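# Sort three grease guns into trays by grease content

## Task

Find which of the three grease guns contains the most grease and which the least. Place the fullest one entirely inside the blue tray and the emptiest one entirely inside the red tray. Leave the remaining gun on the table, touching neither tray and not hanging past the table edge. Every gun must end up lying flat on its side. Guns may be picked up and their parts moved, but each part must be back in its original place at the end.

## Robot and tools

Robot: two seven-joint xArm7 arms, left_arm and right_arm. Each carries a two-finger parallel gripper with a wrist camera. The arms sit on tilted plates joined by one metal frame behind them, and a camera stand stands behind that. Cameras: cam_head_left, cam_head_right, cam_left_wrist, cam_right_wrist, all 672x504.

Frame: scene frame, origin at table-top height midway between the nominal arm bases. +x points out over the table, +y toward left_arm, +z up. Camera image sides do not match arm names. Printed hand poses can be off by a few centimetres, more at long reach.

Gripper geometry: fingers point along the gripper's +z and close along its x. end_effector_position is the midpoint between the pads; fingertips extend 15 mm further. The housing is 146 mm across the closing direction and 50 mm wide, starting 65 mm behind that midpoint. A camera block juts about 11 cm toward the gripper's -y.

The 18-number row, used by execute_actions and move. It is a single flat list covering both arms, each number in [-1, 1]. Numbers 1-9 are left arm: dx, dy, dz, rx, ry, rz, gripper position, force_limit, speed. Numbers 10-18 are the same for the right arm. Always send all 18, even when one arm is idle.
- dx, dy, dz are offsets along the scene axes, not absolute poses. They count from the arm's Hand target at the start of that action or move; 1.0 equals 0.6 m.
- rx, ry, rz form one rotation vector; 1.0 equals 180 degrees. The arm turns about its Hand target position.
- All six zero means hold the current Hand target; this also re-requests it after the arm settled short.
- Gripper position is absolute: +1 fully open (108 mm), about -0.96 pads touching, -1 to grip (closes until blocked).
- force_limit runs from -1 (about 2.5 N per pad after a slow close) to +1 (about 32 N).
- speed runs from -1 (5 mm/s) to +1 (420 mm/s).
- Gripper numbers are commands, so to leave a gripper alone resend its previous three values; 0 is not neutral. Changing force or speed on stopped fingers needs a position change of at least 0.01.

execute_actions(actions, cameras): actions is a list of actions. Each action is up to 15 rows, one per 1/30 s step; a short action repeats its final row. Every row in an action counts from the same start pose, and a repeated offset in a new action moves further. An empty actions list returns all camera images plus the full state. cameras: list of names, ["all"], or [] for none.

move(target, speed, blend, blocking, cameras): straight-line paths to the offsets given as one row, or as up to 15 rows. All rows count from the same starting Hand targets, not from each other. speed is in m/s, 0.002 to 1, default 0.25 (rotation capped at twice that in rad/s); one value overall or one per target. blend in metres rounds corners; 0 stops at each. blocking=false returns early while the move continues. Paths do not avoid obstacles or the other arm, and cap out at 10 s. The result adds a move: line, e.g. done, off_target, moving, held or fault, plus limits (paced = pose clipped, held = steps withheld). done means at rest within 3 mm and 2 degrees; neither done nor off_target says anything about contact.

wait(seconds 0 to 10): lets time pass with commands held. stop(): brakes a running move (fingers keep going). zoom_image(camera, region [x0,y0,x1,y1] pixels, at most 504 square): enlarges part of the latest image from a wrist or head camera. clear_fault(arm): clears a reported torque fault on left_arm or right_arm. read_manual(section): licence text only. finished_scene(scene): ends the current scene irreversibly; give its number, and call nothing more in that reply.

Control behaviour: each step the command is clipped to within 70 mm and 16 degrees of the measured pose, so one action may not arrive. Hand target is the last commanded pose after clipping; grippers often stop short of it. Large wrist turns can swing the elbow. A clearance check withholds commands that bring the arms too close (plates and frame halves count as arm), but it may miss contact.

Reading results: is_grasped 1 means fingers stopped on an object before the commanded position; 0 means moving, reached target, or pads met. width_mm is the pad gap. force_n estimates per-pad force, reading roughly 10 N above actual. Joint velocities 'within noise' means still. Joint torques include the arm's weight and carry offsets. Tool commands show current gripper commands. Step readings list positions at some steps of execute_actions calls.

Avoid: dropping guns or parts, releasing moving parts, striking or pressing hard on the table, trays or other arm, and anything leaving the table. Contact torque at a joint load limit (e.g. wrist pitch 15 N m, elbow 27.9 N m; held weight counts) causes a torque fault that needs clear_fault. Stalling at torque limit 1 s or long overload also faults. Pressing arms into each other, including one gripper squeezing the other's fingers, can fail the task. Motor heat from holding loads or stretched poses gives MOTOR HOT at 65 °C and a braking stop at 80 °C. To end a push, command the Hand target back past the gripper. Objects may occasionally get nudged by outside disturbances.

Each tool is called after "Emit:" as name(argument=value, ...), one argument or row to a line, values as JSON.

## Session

Emit:
execute_actions(
  actions=[],
)

Scene clock: 0.00 s.
left_arm: end_effector_position=(+0.6039, -0.0050, +0.3448) width_mm=42.79 is_grasped=0 force_n=0.00 end_effector_quat_wxyz=(-0.013, +0.671, +0.155, +0.725) | right_arm: end_effector_position=(+0.5836, -0.6852, +0.1914) width_mm=0.05 is_grasped=0 force_n=0.00 end_effector_quat_wxyz=(+0.238, +0.428, -0.659, +0.570)
Joint positions: left_arm=[-0.904 0.933 -0.012 1.471 2.185 1.718 -0.165] | right_arm=[-0.821 0.301 0.438 1.08 -2.187 1.426 -0.699]
Joint velocities: within noise
Joint torques (N m): no reading
Motor temperatures (°C): left_arm=[33 35 35 33 32 31 33] | right_arm=[33 39 38 28 31 33 35]
Hand target: left_arm +0.6039, -0.0050, +0.3448; -0.013, +0.671, +0.155, +0.725 | right_arm +0.5836, -0.6852, +0.1914; -0.238, -0.428, +0.659, -0.570
Tool commands: left_gripper/position=-0.186 left_gripper/force_limit=+1.0 left_gripper/speed=+1.0 right_gripper/position=-0.962 right_gripper/force_limit=+1.0 right_gripper/speed=+1.0

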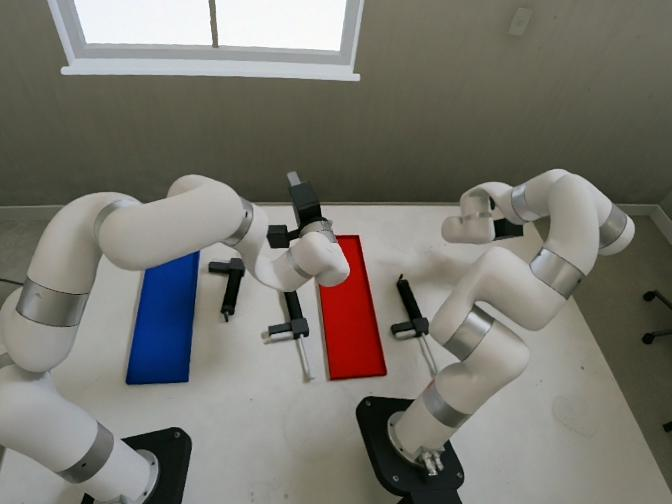

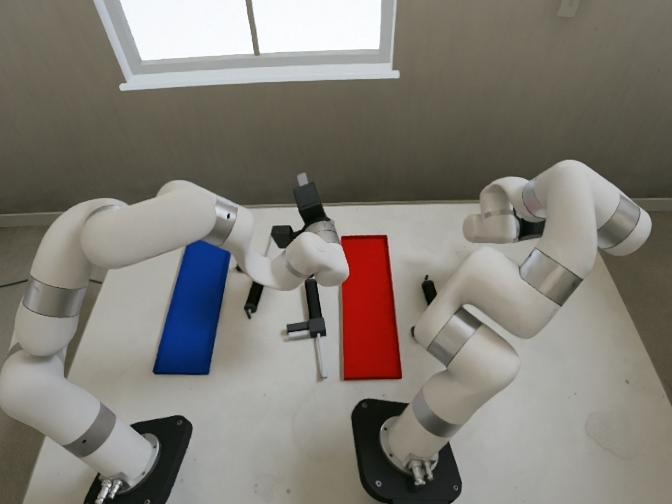

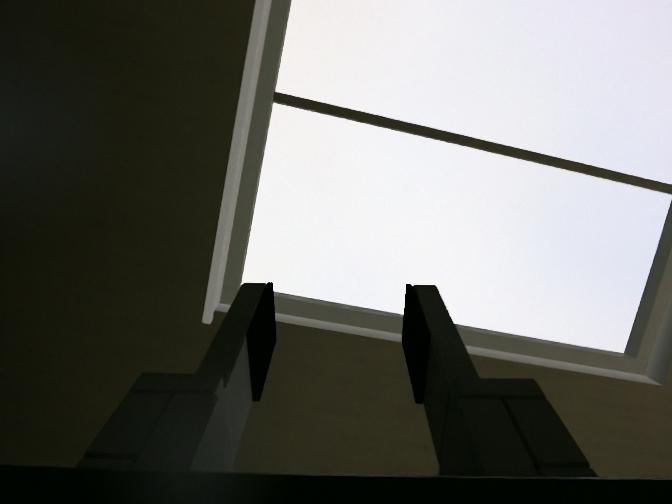

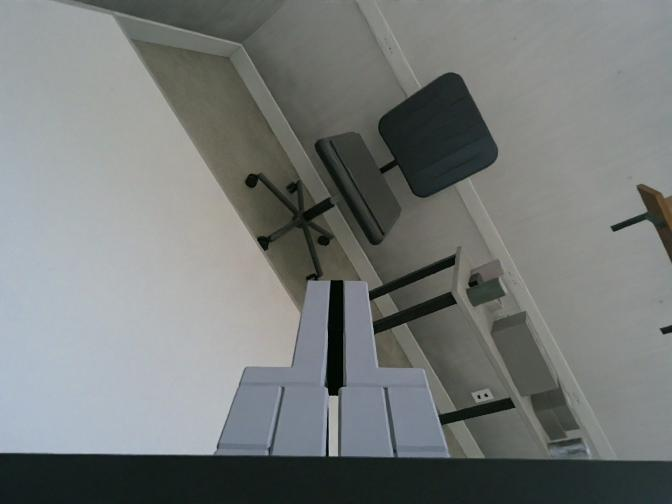

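Emit:
move(
  target=[-0.34,0.09,0.025,-0.388,0.374,0.271,0.1,1,0.5,-0.139,0.642,0.348,0.411,-0.172,-0.308,-0.2,1,0.5],
  speed=0.7,
  cameras=["all"],
)

Scene clock: 28.20 s.
left_arm: end_effector_position=(+0.3999, +0.0489, +0.3597) width_mm=58.50 is_grasped=0 force_n=0.00 end_effector_quat_wxyz=(+0.001, +0.707, +0.707, -0.001) | right_arm: end_effector_position=(+0.5002, -0.3000, +0.4002) width_mm=42.00 is_grasped=0 force_n=0.00 end_effector_quat_wxyz=(+0.001, +0.000, +1.000, -0.001)
Joint positions: left_arm=[-0.449 0.325 -0.561 1.251 0.66 1.269 -0.543] | right_arm=[-0.399 -0.607 0.522 0.891 -0.154 1.176 -0.616]
Joint torques (N m): left_arm=[-4.32 -31.14 -17.93 10.87 -3.13 -5.93 1.45] | right_arm=[14.35 -13.81 0.31 21 1.4 -2.78 1.09]
Hand target: left_arm +0.3999, +0.0490, +0.3598; +0.001, +0.707, +0.707, -0.001 | right_arm +0.5002, -0.3000, +0.4002; +0.001, +0.000, +1.000, -0.001
Off the commanded pose: left_arm 0.000 m, 0 deg | right_arm 0.000 m, 0 deg.
move: done

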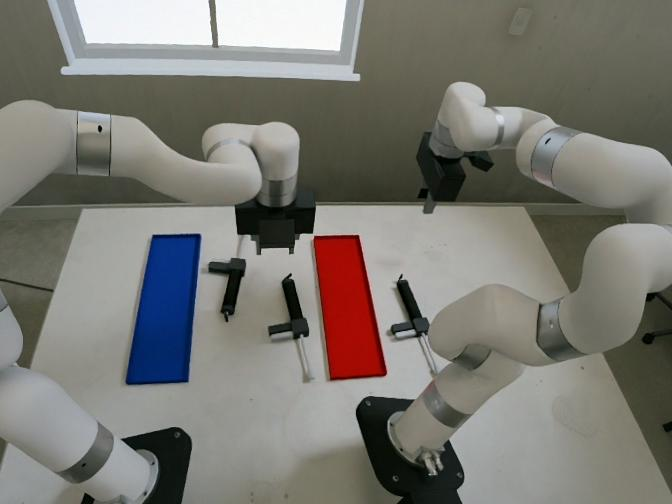

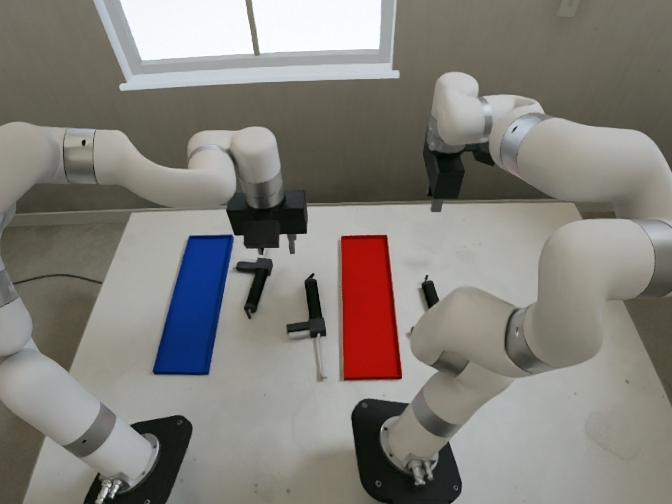

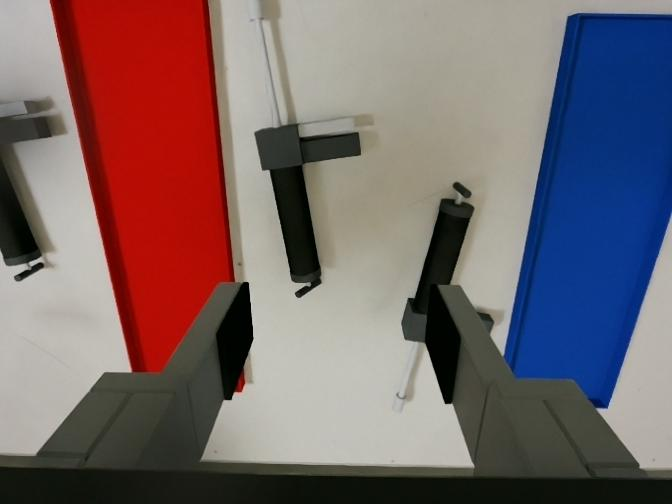

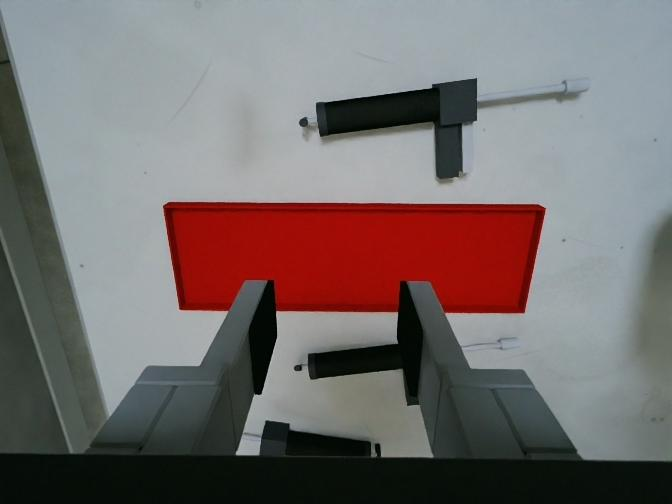

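Emit:
move(
  target=[
    [0.06,-0.0733,-0.45,0,0,0.0456,0.1,1,0.5,0,0,0,0,0,0,-0.2,1,0.5],
    [0.06,-0.0733,-0.563,0,0,0.0456,0.1,1,0.5,0,0,0,0,0,0,-0.2,1,0.5],
    [0.06,-0.0733,-0.563,0,0,0.0456,-1,0.9,-0.3,0,0,0,0,0,0,-0.2,1,0.5],
    [0.06,-0.0733,-0.25,0,0,0.0456,-1,0.9,-0.3,0,0,0,0,0,0,-0.2,1,0.5],
    [0.1667,0.085,-0.1,0,0,-0.5,-1,0.9,-0.3,0.004,0.35,-0.067,0,0,0,-0.2,1,0.5],
  ],
  speed=[0.5,0.15,0.1,0.4,0.4],
  blend=[0.03,0,0,0.04,0],
  cameras=["cam_left_wrist","cam_right_wrist"],
)

Scene clock: 50.77 s.
left_arm: end_effector_position=(+0.4999, +0.1000, +0.2997) width_mm=35.41 is_grasped=1 force_n=29.09 end_effector_quat_wxyz=(+0.000, +1.000, +0.000, -0.001) | right_arm: end_effector_position=(+0.5026, -0.0900, +0.3600) width_mm=42.00 is_grasped=0 force_n=0.00 end_effector_quat_wxyz=(+0.001, +0.000, +1.000, -0.001)
Joint positions: left_arm=[-0.138 0.439 -0.672 1.338 0.817 1.232 1.172] | right_arm=[-0.548 -0.144 1.156 1.031 -0.412 1.125 0.052]
Joint torques (N m): left_arm=[-6.58 -37.45 -22.73 13.85 -3.2 -0.57 1.42] | right_arm=[5.02 -7.34 10.51 28.34 -1.85 -0.26 1.09]
Hand target: left_arm +0.4999, +0.1000, +0.2998; +0.000, +1.000, +0.000, -0.001 | right_arm +0.5026, -0.0900, +0.3600; +0.001, +0.000, +1.000, -0.001
Off the commanded pose: left_arm 0.000 m, 0 deg | right_arm 0.000 m, 0 deg.
move: done; limits=paced
Images, in order (width x height): cam_left_wrist 672x504, cam_right_wrist 672x504.

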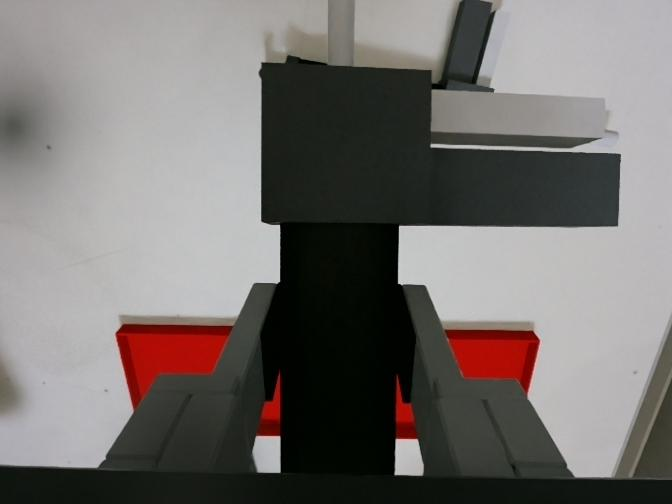

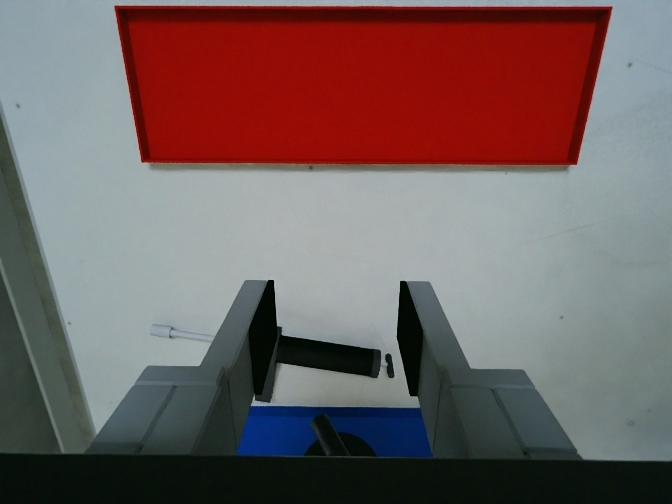

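Emit:
execute_actions(
  actions=[],
  cameras=["cam_head_right","cam_head_left"],
)

Emit:
zoom_image(
  camera="cam_head_right",
  region=[160, 170, 380, 300],
)

Scene clock: 57.67 s.
left_arm: end_effector_position=(+0.4999, +0.1000, +0.2998) width_mm=35.41 is_grasped=1 force_n=29.08 end_effector_quat_wxyz=(+0.000, +1.000, +0.000, -0.001) | right_arm: end_effector_position=(+0.5026, -0.0900, +0.3600) width_mm=42.00 is_grasped=0 force_n=0.00 end_effector_quat_wxyz=(+0.001, +0.000, +1.000, -0.001)
Joint positions: left_arm=[-0.138 0.439 -0.672 1.338 0.817 1.232 1.172] | right_arm=[-0.548 -0.144 1.156 1.031 -0.412 1.125 0.052]
Joint velocities: within noise
Joint torques (N m): left_arm=[-6.38 -37.26 -21.83 13.81 -2.56 -0.78 0.77] | right_arm=[4.97 -7.4 10.35 28.31 -1.29 -0.37 1.07]
Motor temperatures (°C): left_arm=[33 36 37 35 32 32 33] | right_arm=[33 39 39 31 31 33 35]
Hand target: left_arm +0.4999, +0.1000, +0.2998; +0.000, +1.000, +0.000, -0.001 | right_arm +0.5026, -0.0900, +0.3600; +0.001, +0.000, +1.000, -0.001
Tool commands: left_gripper/position=-1.0 left_gripper/force_limit=+0.9 left_gripper/speed=-0.3 right_gripper/position=-0.2 right_gripper/force_limit=+1.0 right_gripper/speed=+0.5
Off the commanded pose: left_arm 0.000 m, 0 deg | right_arm 0.000 m, 0 deg.
Images, in order (width x height): cam_head_left 672x504, cam_head_right 672x504.

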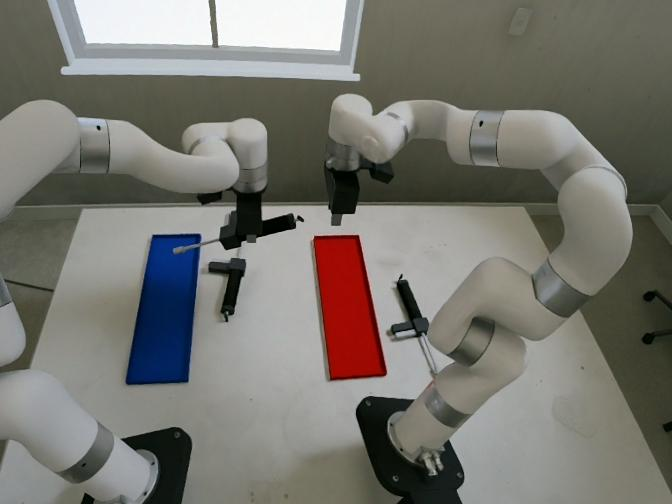

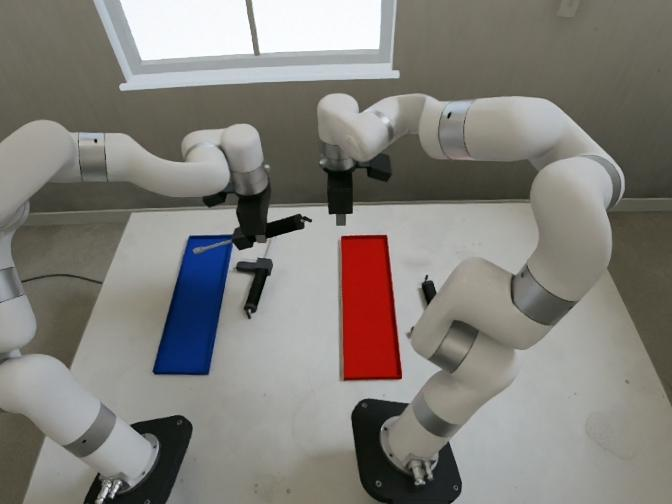

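Scaled by 2.291 from the camera's 672x504 image, which has a finer 960x720 frame.

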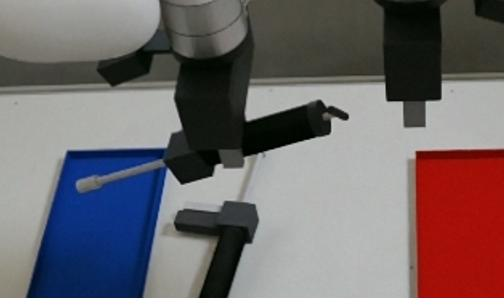

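Emit:
move(
  target=[0,0,0,0.078,0,0,-0.98,1,-0.3,0,0,0,0,0,0,-0.2,1,0.5],
  cameras=["cam_right_wrist","cam_head_right"],
)

Emit:
zoom_image(
  camera="cam_head_right",
  region=[160, 170, 380, 300],
)

Scene clock: 66.63 s.
left_arm: end_effector_position=(+0.5000, +0.1000, +0.2998) width_mm=35.36 is_grasped=1 force_n=31.32 end_effector_quat_wxyz=(-0.123, +0.992, +0.000, -0.001) | right_arm: end_effector_position=(+0.5026, -0.0900, +0.3600) width_mm=42.00 is_grasped=0 force_n=0.00 end_effector_quat_wxyz=(+0.001, +0.000, +1.000, -0.001)
Joint positions: left_arm=[-0.329 0.598 -0.598 1.545 0.917 1.548 1.111] | right_arm=[-0.548 -0.144 1.156 1.031 -0.412 1.125 0.052]
Joint torques (N m): left_arm=[-19.66 -31.67 -15.28 12.96 3.09 0.84 1.04] | right_arm=[4.89 -7.43 10.41 28.41 -1.77 -0.34 1.01]
Hand target: left_arm +0.4999, +0.1000, +0.2998; -0.123, +0.992, +0.000, -0.001 | right_arm +0.5026, -0.0900, +0.3600; +0.001, +0.000, +1.000, -0.001
Off the commanded pose: left_arm 0.000 m, 0 deg | right_arm 0.000 m, 0 deg.
move: done
Images, in order (width x height): cam_head_right 672x504, cam_right_wrist 672x504.

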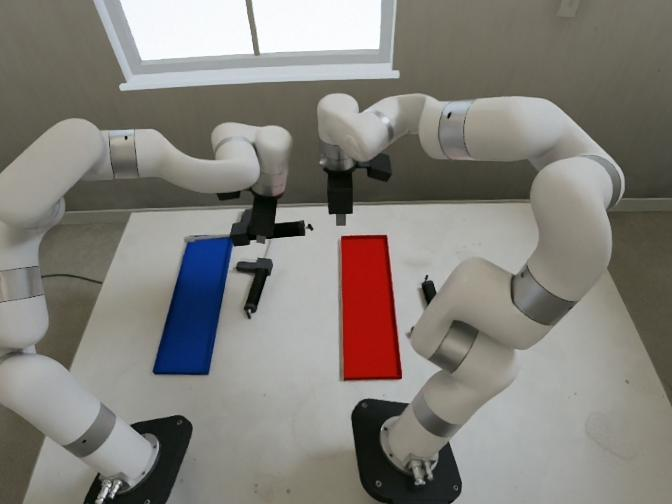

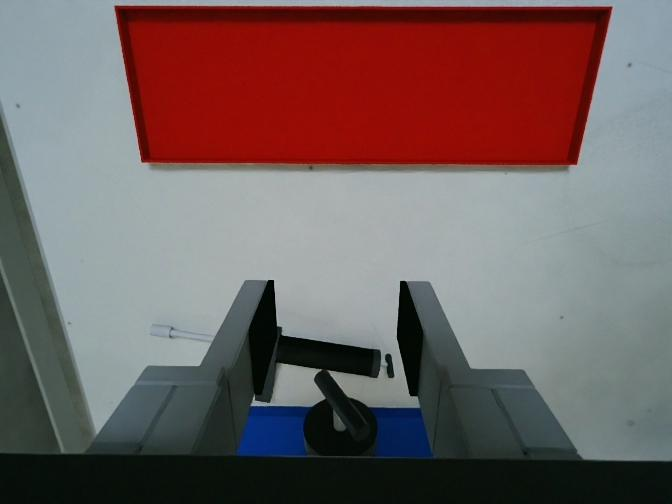

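Scaled by 2.291 from the camera's 672x504 image, which has a finer 960x720 frame.

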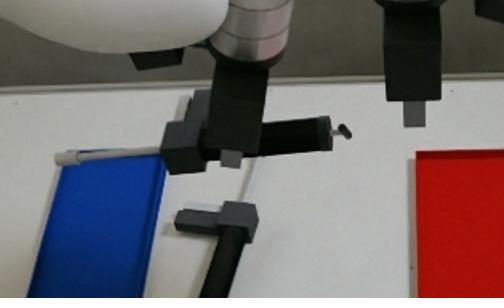

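Emit:
move(
  target=[
    [0,0,0,0,0,0,-0.98,1,-0.3,-0.004,0.1075,0,0,0,0,-0.2,1,0.5],
    [0,0,0,0,0,0,-0.98,1,-0.3,-0.004,0.1075,-0.095,0,0,0,-0.2,1,0.5],
    [0,0,0,0,0,0,-0.98,1,-0.3,-0.004,0.1075,-0.095,0,0,0,-1,0.6,-0.3],
  ],
  speed=[0.3,0.2,0.1],
  cameras=["cam_right_wrist"],
)

Emit:
move(
  target=[0,0,0,0,0,0,-0.98,1,-0.3,0,-0.0333,0,0,0,0,-1,0.6,-0.3],
  speed=0.1,
)

Emit:
move(
  target=[0,0,0,0,0,0,-0.98,1,-0.3,0,-0.0333,0,0,0,0,-1,0.6,-0.3],
  speed=0.1,
  cameras=["cam_right_wrist"],
)

Scene clock: 75.70 s.
left_arm: end_effector_position=(+0.4999, +0.1000, +0.2997) width_mm=35.36 is_grasped=1 force_n=31.32 end_effector_quat_wxyz=(-0.123, +0.992, +0.000, -0.001) | right_arm: end_effector_position=(+0.5010, -0.0561, +0.3620) width_mm=42.00 is_grasped=0 force_n=0.00 end_effector_quat_wxyz=(+0.008, +0.001, +1.000, +0.013)
Joint positions: left_arm=[-0.329 0.598 -0.598 1.545 0.917 1.548 1.111] | right_arm=[-0.557 0.021 1.268 1.08 -0.559 1.163 0.217]
Joint torques (N m): left_arm=[-19.21 -32.07 -20.9 12.31 2.66 -0.23 1.48] | right_arm=[5.69 -14.25 7.7 17.59 1.6 -2.7 -1.59]
Hand target: left_arm +0.4999, +0.1000, +0.2998; -0.123, +0.992, +0.000, -0.001 | right_arm +0.5010, -0.0561, +0.3620; +0.008, +0.001, +1.000, +0.013 (not the last commanded pose)
Tool commands: left_gripper/position=-0.98 left_gripper/force_limit=+1.0 left_gripper/speed=-0.3 right_gripper/position=-0.2 right_gripper/force_limit=+1.0 right_gripper/speed=+0.5
Off the commanded pose: left_arm 0.000 m, 0 deg | right_arm 0.066 m, 2 deg.
led back after a hold (right arm): the arm was led back toward your command in small steps, so it may still be short of it.
move: held (right_arm; a check stopped the path); path passed 1 of 3 targets; target 3's new numbers were not sent; limits=held
pose unreachable (right arm): on one or more control steps of this call, first in action 0 (counted from 0), this arm could not follow its commanded pose, so it was not sent that pose on those steps. It may still have moved: this result reports where it is.
cause: moving toward the commanded pose would bring a part of the arm too close to another arm (a part of this arm just beyond joint 6 (wrist pitch) and a part of the left arm just beyond its joint 6 (wrist pitch), along the way the arms are being sent, or toward where that arm still pushes).
Images, in order (width x height): cam_right_wrist 672x504.

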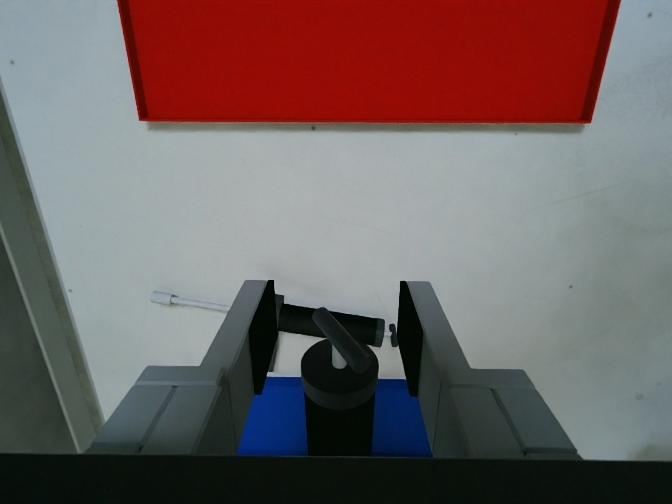

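Scene clock: 76.57 s.
left_arm: end_effector_position=(+0.4999, +0.1000, +0.2998) width_mm=35.36 is_grasped=1 force_n=31.32 end_effector_quat_wxyz=(-0.123, +0.992, +0.000, -0.001) | right_arm: end_effector_position=(+0.5010, -0.0761, +0.3619) width_mm=0.00 is_grasped=0 force_n=39.29 end_effector_quat_wxyz=(+0.008, +0.001, +1.000, +0.013)
Joint positions: left_arm=[-0.329 0.598 -0.598 1.545 0.917 1.548 1.111] | right_arm=[-0.567 -0.138 1.194 1.027 -0.409 1.095 0.074]
Joint torques (N m): left_arm=[-19.57 -31.56 -21 12.63 2.2 -0.43 1.42] | right_arm=[19.49 -13.22 4.93 18.92 1.54 -2.77 -1.44]
Hand target: left_arm +0.4999, +0.1000, +0.2998; -0.123, +0.992, +0.000, -0.001 | right_arm +0.5010, -0.0761, +0.3620; +0.008, +0.001, +1.000, +0.013
Off the commanded pose: left_arm 0.000 m, 0 deg | right_arm 0.000 m, 0 deg.
move: done

Scene clock: 77.40 s.
left_arm: end_effector_position=(+0.4999, +0.1000, +0.2998) width_mm=35.36 is_grasped=1 force_n=31.32 end_effector_quat_wxyz=(-0.123, +0.992, +0.000, -0.001) | right_arm: end_effector_position=(+0.5010, -0.0960, +0.3620) width_mm=0.00 is_grasped=0 force_n=39.29 end_effector_quat_wxyz=(+0.008, +0.001, +1.000, +0.013)
Joint positions: left_arm=[-0.329 0.598 -0.598 1.545 0.917 1.548 1.111] | right_arm=[-0.529 -0.233 1.097 0.986 -0.321 1.065 -0.029]
Joint torques (N m): left_arm=[-19.22 -32.19 -21.06 12.38 2.08 -0.66 1.4] | right_arm=[18.93 -13.3 3.34 19.69 1.57 -2.76 -1.51]
Hand target: left_arm +0.4999, +0.1000, +0.2998; -0.123, +0.992, +0.000, -0.001 | right_arm +0.5010, -0.0960, +0.3620; +0.008, +0.001, +1.000, +0.013
Off the commanded pose: left_arm 0.000 m, 0 deg | right_arm 0.000 m, 0 deg.
move: done
Images, in order (width x height): cam_right_wrist 672x504.

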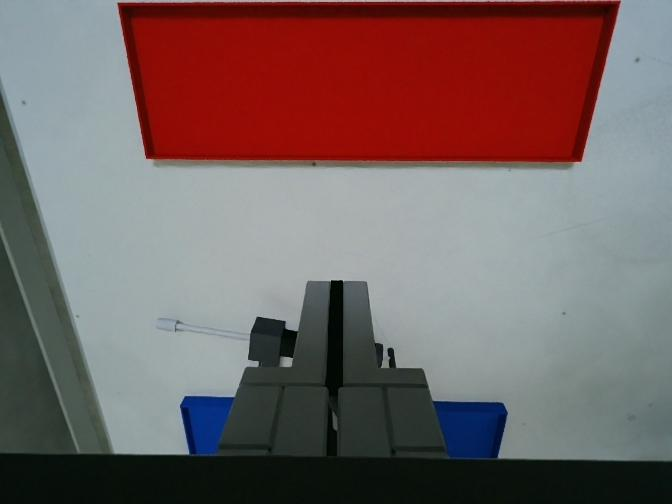

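Emit:
move(
  target=[
    [0,0,0,0,0,0,-0.98,1,-0.3,0,0,0,0.078,0,0,-0.2,1,0.5],
    [0,0,0,0,0,0,-0.98,1,-0.3,-0.001,0.114,0,0.078,0,0,-0.2,1,0.5],
    [0,0,0,0,0,0,-0.98,1,-0.3,-0.001,0.114,-0.098,0.078,0,0,-0.2,1,0.5],
    [0,0,0,0,0,0,-0.98,1,-0.3,-0.001,0.114,-0.098,0.078,0,0,-1,0.6,-0.3],
  ],
  speed=[0.25,0.25,0.2,0.1],
  cameras=["cam_right_wrist"],
)

Scene clock: 86.03 s.
left_arm: end_effector_position=(+0.4999, +0.1000, +0.2997) width_mm=35.35 is_grasped=1 force_n=32.01 end_effector_quat_wxyz=(-0.123, +0.992, +0.000, -0.001) | right_arm: end_effector_position=(+0.5004, -0.0276, +0.3032) width_mm=7.96 is_grasped=1 force_n=41.20 end_effector_quat_wxyz=(+0.008, +0.002, +0.991, +0.135)
Joint positions: left_arm=[-0.329 0.598 -0.598 1.545 0.917 1.548 1.111] | right_arm=[-0.48 0.033 1.053 0.894 -0.468 0.741 0.119]
Joint torques (N m): left_arm=[-16.83 -34.15 -20.66 12.81 1.07 -1.96 0.48] | right_arm=[20.65 -9.11 12.85 21.37 -1.05 -0.92 0.94]
Hand target: left_arm +0.4999, +0.1000, +0.2998; -0.123, +0.992, +0.000, -0.001 | right_arm +0.5004, -0.0276, +0.3032; +0.008, +0.002, +0.991, +0.135
Off the commanded pose: left_arm 0.000 m, 0 deg | right_arm 0.000 m, 0 deg.
move: done
Images, in order (width x height): cam_right_wrist 672x504.

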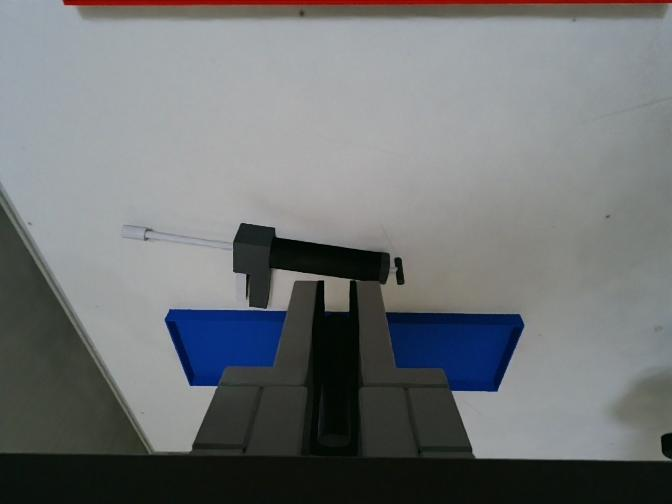

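Emit:
move(
  target=[0,0,0,0,0,0,-0.98,1,-0.3,0,-0.0333,0,0,0,0,-1,0.6,-0.3],
  speed=0.1,
)

Emit:
move(
  target=[0,0,0,0,0,0,-0.98,1,-0.3,0,-0.025,0,0,0,0,-1,0.6,-0.3],
  speed=0.1,
  cameras=["cam_right_wrist"],
)

Emit:
move(
  target=[0,0,0,0,0,0,-0.98,1,-0.3,0,-0.025,0,0,0,0,-1,0.6,-0.3],
  speed=0.1,
  cameras=["cam_right_wrist"],
)

Scene clock: 93.17 s.
left_arm: end_effector_position=(+0.4999, +0.1000, +0.2998) width_mm=35.35 is_grasped=1 force_n=31.93 end_effector_quat_wxyz=(-0.123, +0.992, +0.000, -0.001) | right_arm: end_effector_position=(+0.5005, -0.0477, +0.3031) width_mm=7.96 is_grasped=1 force_n=41.58 end_effector_quat_wxyz=(+0.008, +0.002, +0.991, +0.135)
Joint positions: left_arm=[-0.329 0.598 -0.598 1.545 0.917 1.548 1.111] | right_arm=[-0.499 -0.066 1.026 0.85 -0.335 0.711 -0.011]
Joint torques (N m): left_arm=[-13.46 -40.08 -17.9 13.21 2.58 -2.38 -1.73] | right_arm=[15.96 -14.13 5.42 13.76 1.53 -2.08 -1.59]
Hand target: left_arm +0.4999, +0.1000, +0.2998; -0.123, +0.992, +0.000, -0.001 | right_arm +0.5004, -0.0476, +0.3032; +0.008, +0.002, +0.991, +0.135
Off the commanded pose: left_arm 0.000 m, 0 deg | right_arm 0.000 m, 0 deg.
move: done

Scene clock: 94.00 s.
left_arm: end_effector_position=(+0.4999, +0.1000, +0.2998) width_mm=35.35 is_grasped=1 force_n=31.90 end_effector_quat_wxyz=(-0.123, +0.992, +0.000, -0.001) | right_arm: end_effector_position=(+0.5004, -0.0626, +0.3032) width_mm=7.96 is_grasped=1 force_n=41.86 end_effector_quat_wxyz=(+0.008, +0.002, +0.991, +0.135)
Joint positions: left_arm=[-0.329 0.598 -0.598 1.545 0.917 1.548 1.111] | right_arm=[-0.491 -0.13 0.985 0.821 -0.248 0.7 -0.102]
Joint torques (N m): left_arm=[-12.43 -40 -16.84 13.2 2.96 -2.48 -1.53] | right_arm=[17.76 -13.94 3.99 13.48 1.33 -1.94 -1.61]
Hand target: left_arm +0.4999, +0.1000, +0.2998; -0.123, +0.992, +0.000, -0.001 | right_arm +0.5004, -0.0626, +0.3032; +0.008, +0.002, +0.991, +0.135
Off the commanded pose: left_arm 0.000 m, 0 deg | right_arm 0.000 m, 0 deg.
move: done
Images, in order (width x height): cam_right_wrist 672x504.

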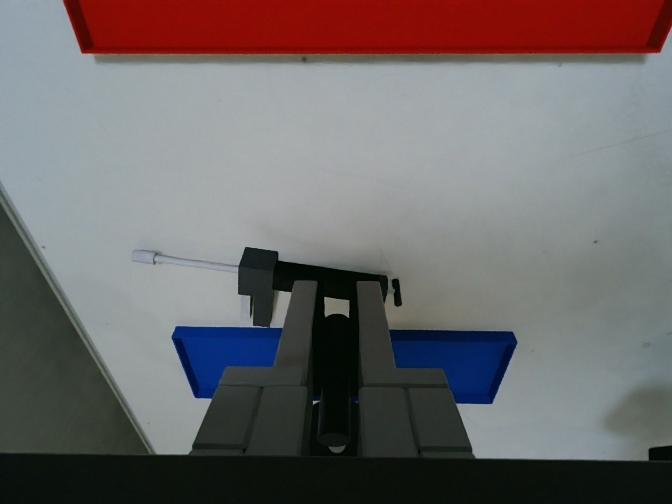

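Scene clock: 94.80 s.
left_arm: end_effector_position=(+0.4999, +0.1000, +0.2998) width_mm=35.35 is_grasped=1 force_n=31.87 end_effector_quat_wxyz=(-0.123, +0.992, +0.000, -0.001) | right_arm: end_effector_position=(+0.5004, -0.0776, +0.3032) width_mm=7.96 is_grasped=1 force_n=42.04 end_effector_quat_wxyz=(+0.008, +0.002, +0.991, +0.135)
Joint positions: left_arm=[-0.329 0.598 -0.598 1.545 0.917 1.548 1.111] | right_arm=[-0.474 -0.183 0.938 0.797 -0.177 0.696 -0.182]
Joint torques (N m): left_arm=[-10.65 -39.96 -15.76 12.99 3.71 -2.45 -1.24] | right_arm=[17.31 -13.79 3.19 14.16 1.33 -2.02 -1.51]
Hand target: left_arm +0.4999, +0.1000, +0.2998; -0.123, +0.992, +0.000, -0.001 | right_arm +0.5004, -0.0776, +0.3032; +0.008, +0.002, +0.991, +0.135
Off the commanded pose: left_arm 0.000 m, 0 deg | right_arm 0.000 m, 0 deg.
move: done
Images, in order (width x height): cam_right_wrist 672x504.

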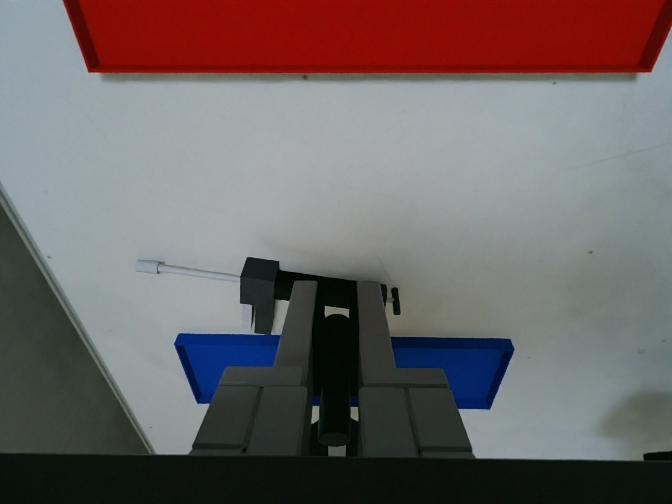

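Emit:
move(
  target=[0,0,0,0,0,0,-0.98,1,-0.3,0,-0.02,0,0,0,0,-1,0.6,-0.3],
  speed=0.1,
)

Emit:
move(
  target=[0,0,0,0,0,0,-0.98,1,-0.3,0,-0.02,0,0,0,0,-1,0.6,-0.3],
  speed=0.1,
  cameras=["cam_right_wrist"],
)

Scene clock: 98.30 s.
left_arm: end_effector_position=(+0.4999, +0.1000, +0.2997) width_mm=35.35 is_grasped=1 force_n=31.86 end_effector_quat_wxyz=(-0.123, +0.992, +0.000, -0.001) | right_arm: end_effector_position=(+0.5004, -0.0896, +0.3032) width_mm=7.96 is_grasped=1 force_n=42.13 end_effector_quat_wxyz=(+0.008, +0.002, +0.991, +0.135)
Joint positions: left_arm=[-0.329 0.598 -0.598 1.545 0.917 1.548 1.111] | right_arm=[-0.46 -0.219 0.899 0.779 -0.131 0.697 -0.24]
Joint torques (N m): left_arm=[-7.33 -39.66 -15.01 13.09 3.19 -2.47 -0.39] | right_arm=[16.82 -13.94 2.62 14.55 1.39 0.32 -1.44]
Hand target: left_arm +0.4999, +0.1000, +0.2998; -0.123, +0.992, +0.000, -0.001 | right_arm +0.5004, -0.0896, +0.3032; +0.008, +0.002, +0.991, +0.135
Off the commanded pose: left_arm 0.000 m, 0 deg | right_arm 0.000 m, 0 deg.
move: done

Scene clock: 99.07 s.
left_arm: end_effector_position=(+0.4999, +0.1000, +0.2997) width_mm=35.35 is_grasped=1 force_n=31.85 end_effector_quat_wxyz=(-0.123, +0.992, +0.000, -0.001) | right_arm: end_effector_position=(+0.5004, -0.1016, +0.3032) width_mm=7.96 is_grasped=1 force_n=42.26 end_effector_quat_wxyz=(+0.008, +0.002, +0.991, +0.135)
Joint positions: left_arm=[-0.329 0.598 -0.598 1.545 0.917 1.548 1.111] | right_arm=[-0.445 -0.251 0.86 0.763 -0.093 0.701 -0.293]
Joint torques (N m): left_arm=[-7.17 -39.82 -15.51 13.27 2.65 -2.73 -0.2] | right_arm=[16.6 -13.99 2.23 14.95 1.36 0.25 -1.48]
Hand target: left_arm +0.4999, +0.1000, +0.2998; -0.123, +0.992, +0.000, -0.001 | right_arm +0.5004, -0.1016, +0.3032; +0.008, +0.002, +0.991, +0.135
Off the commanded pose: left_arm 0.000 m, 0 deg | right_arm 0.000 m, 0 deg.
move: done
Images, in order (width x height): cam_right_wrist 672x504.

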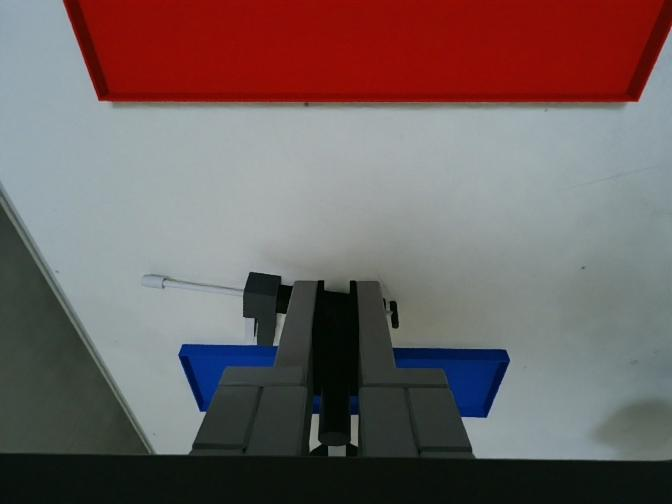

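Emit:
move(
  target=[0,0,0,0,0,0,-0.98,1,-0.3,0,-0.02,0,0,0,0,-1,0.6,-0.3],
  speed=0.1,
)

Emit:
move(
  target=[0,0,0,0,0,0,-0.98,1,-0.3,0,-0.02,0,0,0,0,-1,0.6,-0.3],
  speed=0.1,
  cameras=["cam_right_wrist"],
)

Scene clock: 103.00 s.
left_arm: end_effector_position=(+0.5000, +0.0996, +0.2998) width_mm=35.35 is_grasped=1 force_n=31.87 end_effector_quat_wxyz=(-0.122, +0.993, +0.000, -0.001) | right_arm: end_effector_position=(+0.5004, -0.1136, +0.3032) width_mm=7.96 is_grasped=1 force_n=41.76 end_effector_quat_wxyz=(+0.008, +0.002, +0.991, +0.135)
Joint positions: left_arm=[-0.329 0.598 -0.598 1.545 0.917 1.546 1.111] | right_arm=[-0.433 -0.28 0.823 0.749 -0.06 0.705 -0.342]
Joint torques (N m): left_arm=[-9.31 -43.5 -2.9 12.35 0.69 10.29 0.8] | right_arm=[3.99 -17.08 -8.66 13.92 -0.5 1.81 -1.49]
Hand target: left_arm +0.4999, +0.1000, +0.2998; -0.123, +0.992, +0.000, -0.001 | right_arm +0.5004, -0.1136, +0.3032; +0.008, +0.002, +0.991, +0.135
Off the commanded pose: left_arm 0.000 m, 0 deg | right_arm 0.000 m, 0 deg.
move: done

Scene clock: 103.77 s.
left_arm: end_effector_position=(+0.5000, +0.0997, +0.2998) width_mm=35.35 is_grasped=1 force_n=31.85 end_effector_quat_wxyz=(-0.122, +0.993, +0.000, -0.001) | right_arm: end_effector_position=(+0.5004, -0.1256, +0.3032) width_mm=7.96 is_grasped=1 force_n=41.77 end_effector_quat_wxyz=(+0.008, +0.002, +0.991, +0.135)
Joint positions: left_arm=[-0.33 0.598 -0.596 1.545 0.917 1.546 1.112] | right_arm=[-0.421 -0.306 0.787 0.736 -0.033 0.712 -0.388]
Joint torques (N m): left_arm=[-8.85 -48.02 -1.93 10.5 0.61 9.46 1.24] | right_arm=[2.59 -17.48 -9.57 14.17 -0.73 1.72 -1.57]
Hand target: left_arm +0.4999, +0.1000, +0.2998; -0.123, +0.992, +0.000, -0.001 | right_arm +0.5004, -0.1256, +0.3032; +0.008, +0.002, +0.991, +0.135
Off the commanded pose: left_arm 0.000 m, 0 deg | right_arm 0.000 m, 0 deg.
move: done
Images, in order (width x height): cam_right_wrist 672x504.

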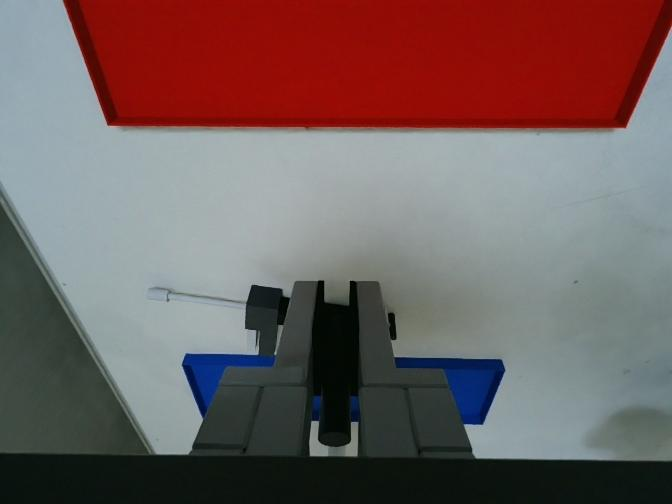

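Emit:
move(
  target=[
    [0,0,0,0,0,0,-0.98,1,-0.3,0,0.1655,0,0,0,0,-1,0.6,-0.3],
    [0,0,0,0,0,0,-0.98,1,-0.3,0,0.1655,0,0,0,0,-0.2,0.6,0.3],
    [0,0,0,0,0,0,-0.98,1,-0.3,0,0.1655,0.12,0,0,0,-0.2,0.6,0.3],
    [-0.05,0.418,-0.25,0,0,0.5,-0.98,1,-0.3,0,-0.2,0.12,0,0,0,-0.2,0.6,0.3],
  ],
  speed=[0.12,0.1,0.25,0.4],
  blend=[0,0,0.03,0],
  cameras=["cam_left_wrist","cam_right_wrist","cam_head_left"],
)

Scene clock: 128.93 s.
left_arm: end_effector_position=(+0.4699, +0.3507, +0.1498) width_mm=35.35 is_grasped=1 force_n=32.20 end_effector_quat_wxyz=(-0.086, +0.702, +0.702, -0.087) | right_arm: end_effector_position=(+0.5004, -0.2456, +0.3751) width_mm=42.00 is_grasped=0 force_n=0.00 end_effector_quat_wxyz=(+0.008, +0.002, +0.991, +0.135)
Joint positions: left_arm=[0.192 0.163 -0.317 0.925 0.599 0.884 0.175] | right_arm=[-0.347 -0.577 0.468 0.799 0.101 1.025 -0.727]
Joint torques (N m): left_arm=[-2.49 -34.68 -8.23 8.87 -3.15 -5 -1.26] | right_arm=[-0.17 -13.93 0.78 29.96 -1.52 -0.33 -1.54]
Hand target: left_arm +0.4699, +0.3508, +0.1498; -0.086, +0.702, +0.702, -0.087 | right_arm +0.5004, -0.2456, +0.3752; +0.008, +0.002, +0.991, +0.135
Off the commanded pose: left_arm 0.000 m, 0 deg | right_arm 0.000 m, 0 deg.
move: done
Images, in order (width x height): cam_head_left 672x504, cam_left_wrist 672x504, cam_right_wrist 672x504.

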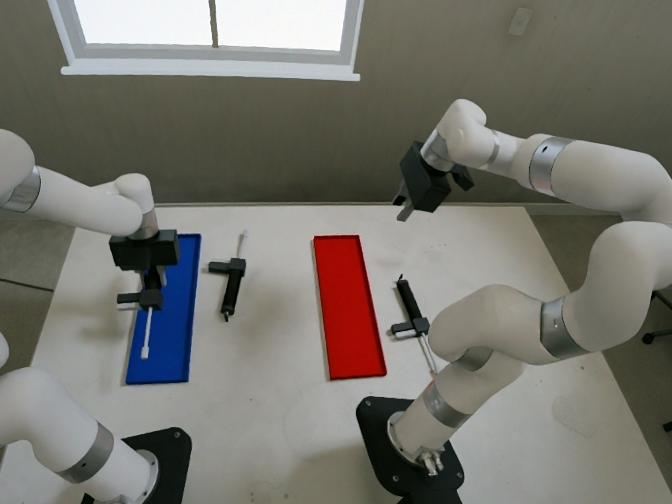

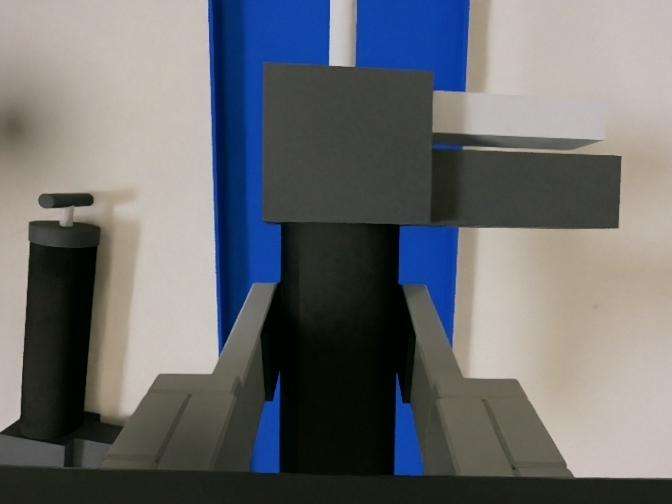

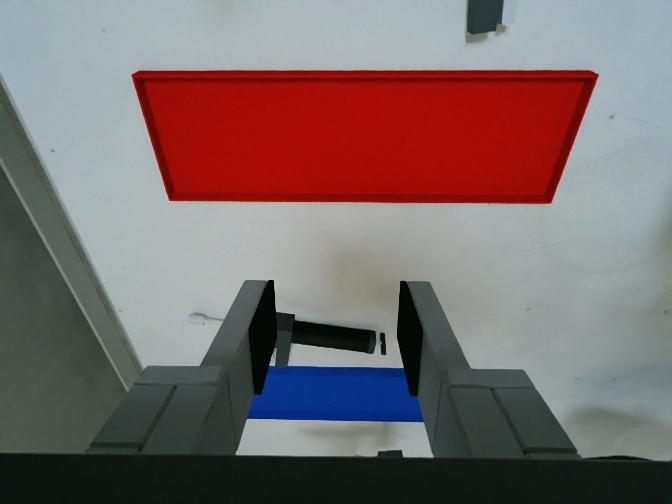

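Emit:
move(
  target=[
    [0,-0.065,-0.1,0,0,0,-0.98,1,-0.3,0,0,0,-0.078,0,0,-0.2,0.6,0.3],
    [0,-0.065,-0.2,0,0,0,-0.98,1,-0.3,0,0,0,-0.078,0,0,-0.2,0.6,0.3],
  ],
  speed=[0.3,0.08],
  cameras=["cam_left_wrist","cam_head_left"],
)

Scene clock: 138.53 s.
left_arm: end_effector_position=(+0.4700, +0.3119, +0.0298) width_mm=35.35 is_grasped=1 force_n=31.86 end_effector_quat_wxyz=(-0.086, +0.702, +0.702, -0.087) | right_arm: end_effector_position=(+0.5004, -0.2456, +0.3752) width_mm=42.00 is_grasped=0 force_n=0.00 end_effector_quat_wxyz=(+0.008, +0.001, +1.000, +0.013)
Joint positions: left_arm=[0.157 0.533 -0.225 1.062 0.847 0.716 -0.03] | right_arm=[-0.45 -0.578 0.665 0.835 -0.096 1.07 -0.533]
Joint torques (N m): left_arm=[-8.86 -25.28 -9.59 7.15 2.63 -5.03 -1.61] | right_arm=[0.82 -7.02 5.1 30.17 -1.66 -0.41 1]
Hand target: left_arm +0.4699, +0.3118, +0.0298; -0.086, +0.702, +0.702, -0.087 | right_arm +0.5004, -0.2456, +0.3752; +0.008, +0.001, +1.000, +0.013
Off the commanded pose: left_arm 0.000 m, 0 deg | right_arm 0.000 m, 0 deg.
move: done
Images, in order (width x height): cam_head_left 672x504, cam_left_wrist 672x504.

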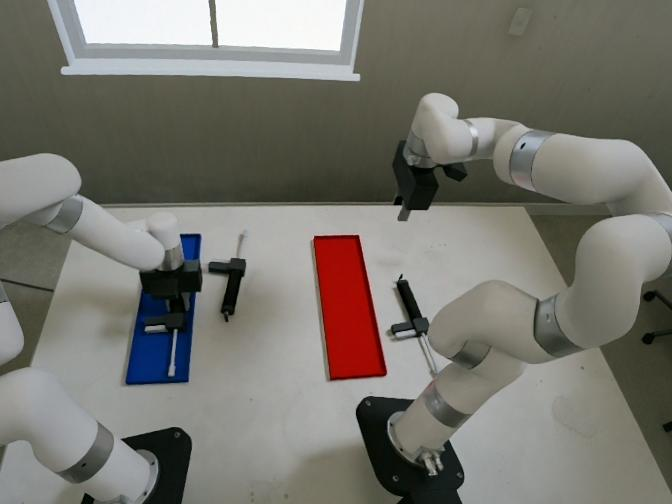

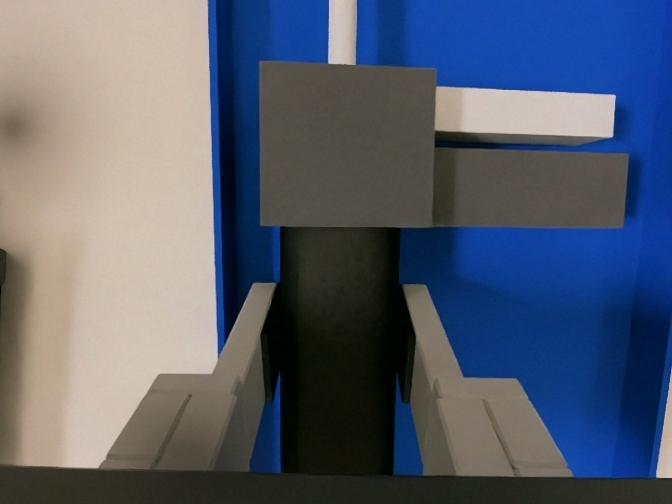

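Emit:
move(
  target=[
    [0,0,0,0,0,0,0,1,-0.3,0,0,0,0,0,0,-0.2,0.6,0.3],
    [0,0,0.2,0,-0.078,0,0,1,-0.3,0,0,0,0,0,0,-0.2,0.6,0.3],
    [0.07,-0.12,0.2,-0.0665,-0.058,-0.542,0,1,-0.3,0,0,0,0,0,0,-0.2,0.6,0.3],
    [0.139,-0.248,0.12,0.1114,-0.0152,0.907,0.1,1,-0.3,0,0,0,0,0,0,-0.2,0.6,0.3],
  ],
  speed=[0.1,0.3,0.7,0.7],
  blend=[0,0.03,0.03,0],
  cameras=["cam_left_wrist","cam_head_left"],
)

Emit:
zoom_image(
  camera="cam_head_left",
  region=[100, 200, 280, 400],
)

Scene clock: 162.67 s.
left_arm: end_effector_position=(+0.5533, +0.1630, +0.1018) width_mm=58.49 is_grasped=0 force_n=0.00 end_effector_quat_wxyz=(+0.001, -0.605, +0.796, +0.000) | right_arm: end_effector_position=(+0.5004, -0.2456, +0.3752) width_mm=42.00 is_grasped=0 force_n=0.00 end_effector_quat_wxyz=(+0.008, +0.001, +1.000, +0.013)
Joint positions: left_arm=[0.07 0.715 -0.528 1.348 1.131 0.937 3.03] | right_arm=[-0.45 -0.578 0.665 0.835 -0.096 1.07 -0.533]
Joint torques (N m): left_arm=[-18.17 -29.19 -22.15 9.01 -2.75 -0.27 1.3] | right_arm=[0.9 -7.12 4.96 30.04 -1.86 -0.48 1.09]
Hand target: left_arm +0.5533, +0.1630, +0.1018; +0.001, -0.605, +0.796, +0.000 | right_arm +0.5004, -0.2456, +0.3752; +0.008, +0.001, +1.000, +0.013
Off the commanded pose: left_arm 0.000 m, 0 deg | right_arm 0.000 m, 0 deg.
move: done
Images, in order (width x height): cam_head_left 672x504, cam_left_wrist 672x504.

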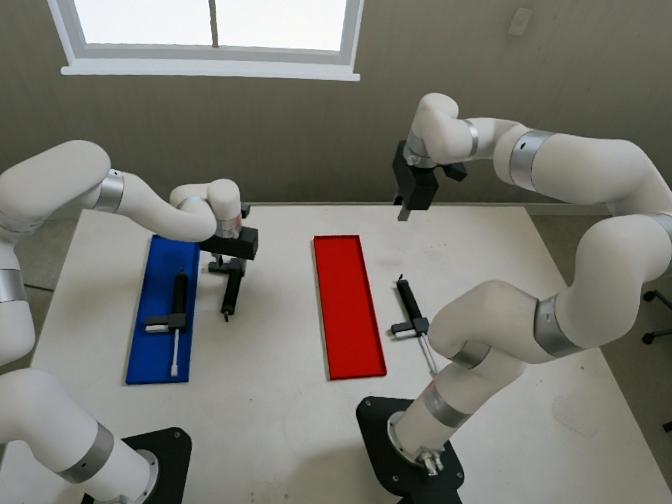

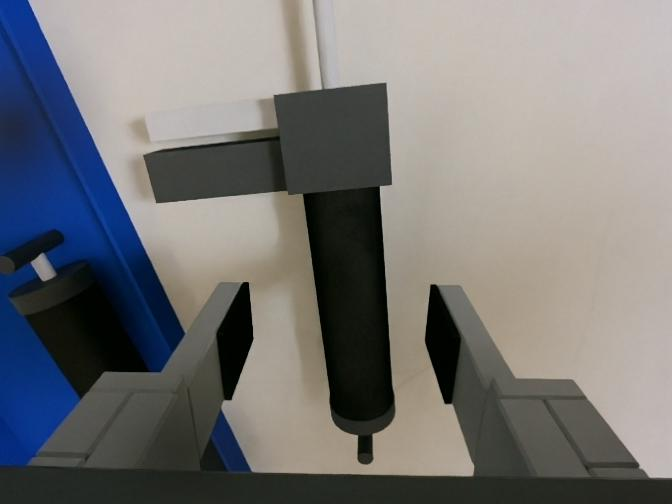

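Scaled by 2.520 from the camera's 672x504 image, which has a finer 960x720 frame.

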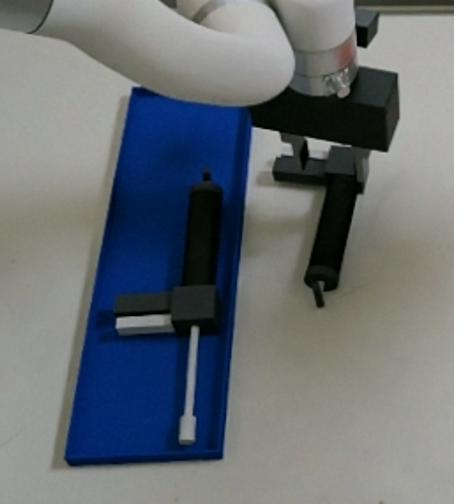

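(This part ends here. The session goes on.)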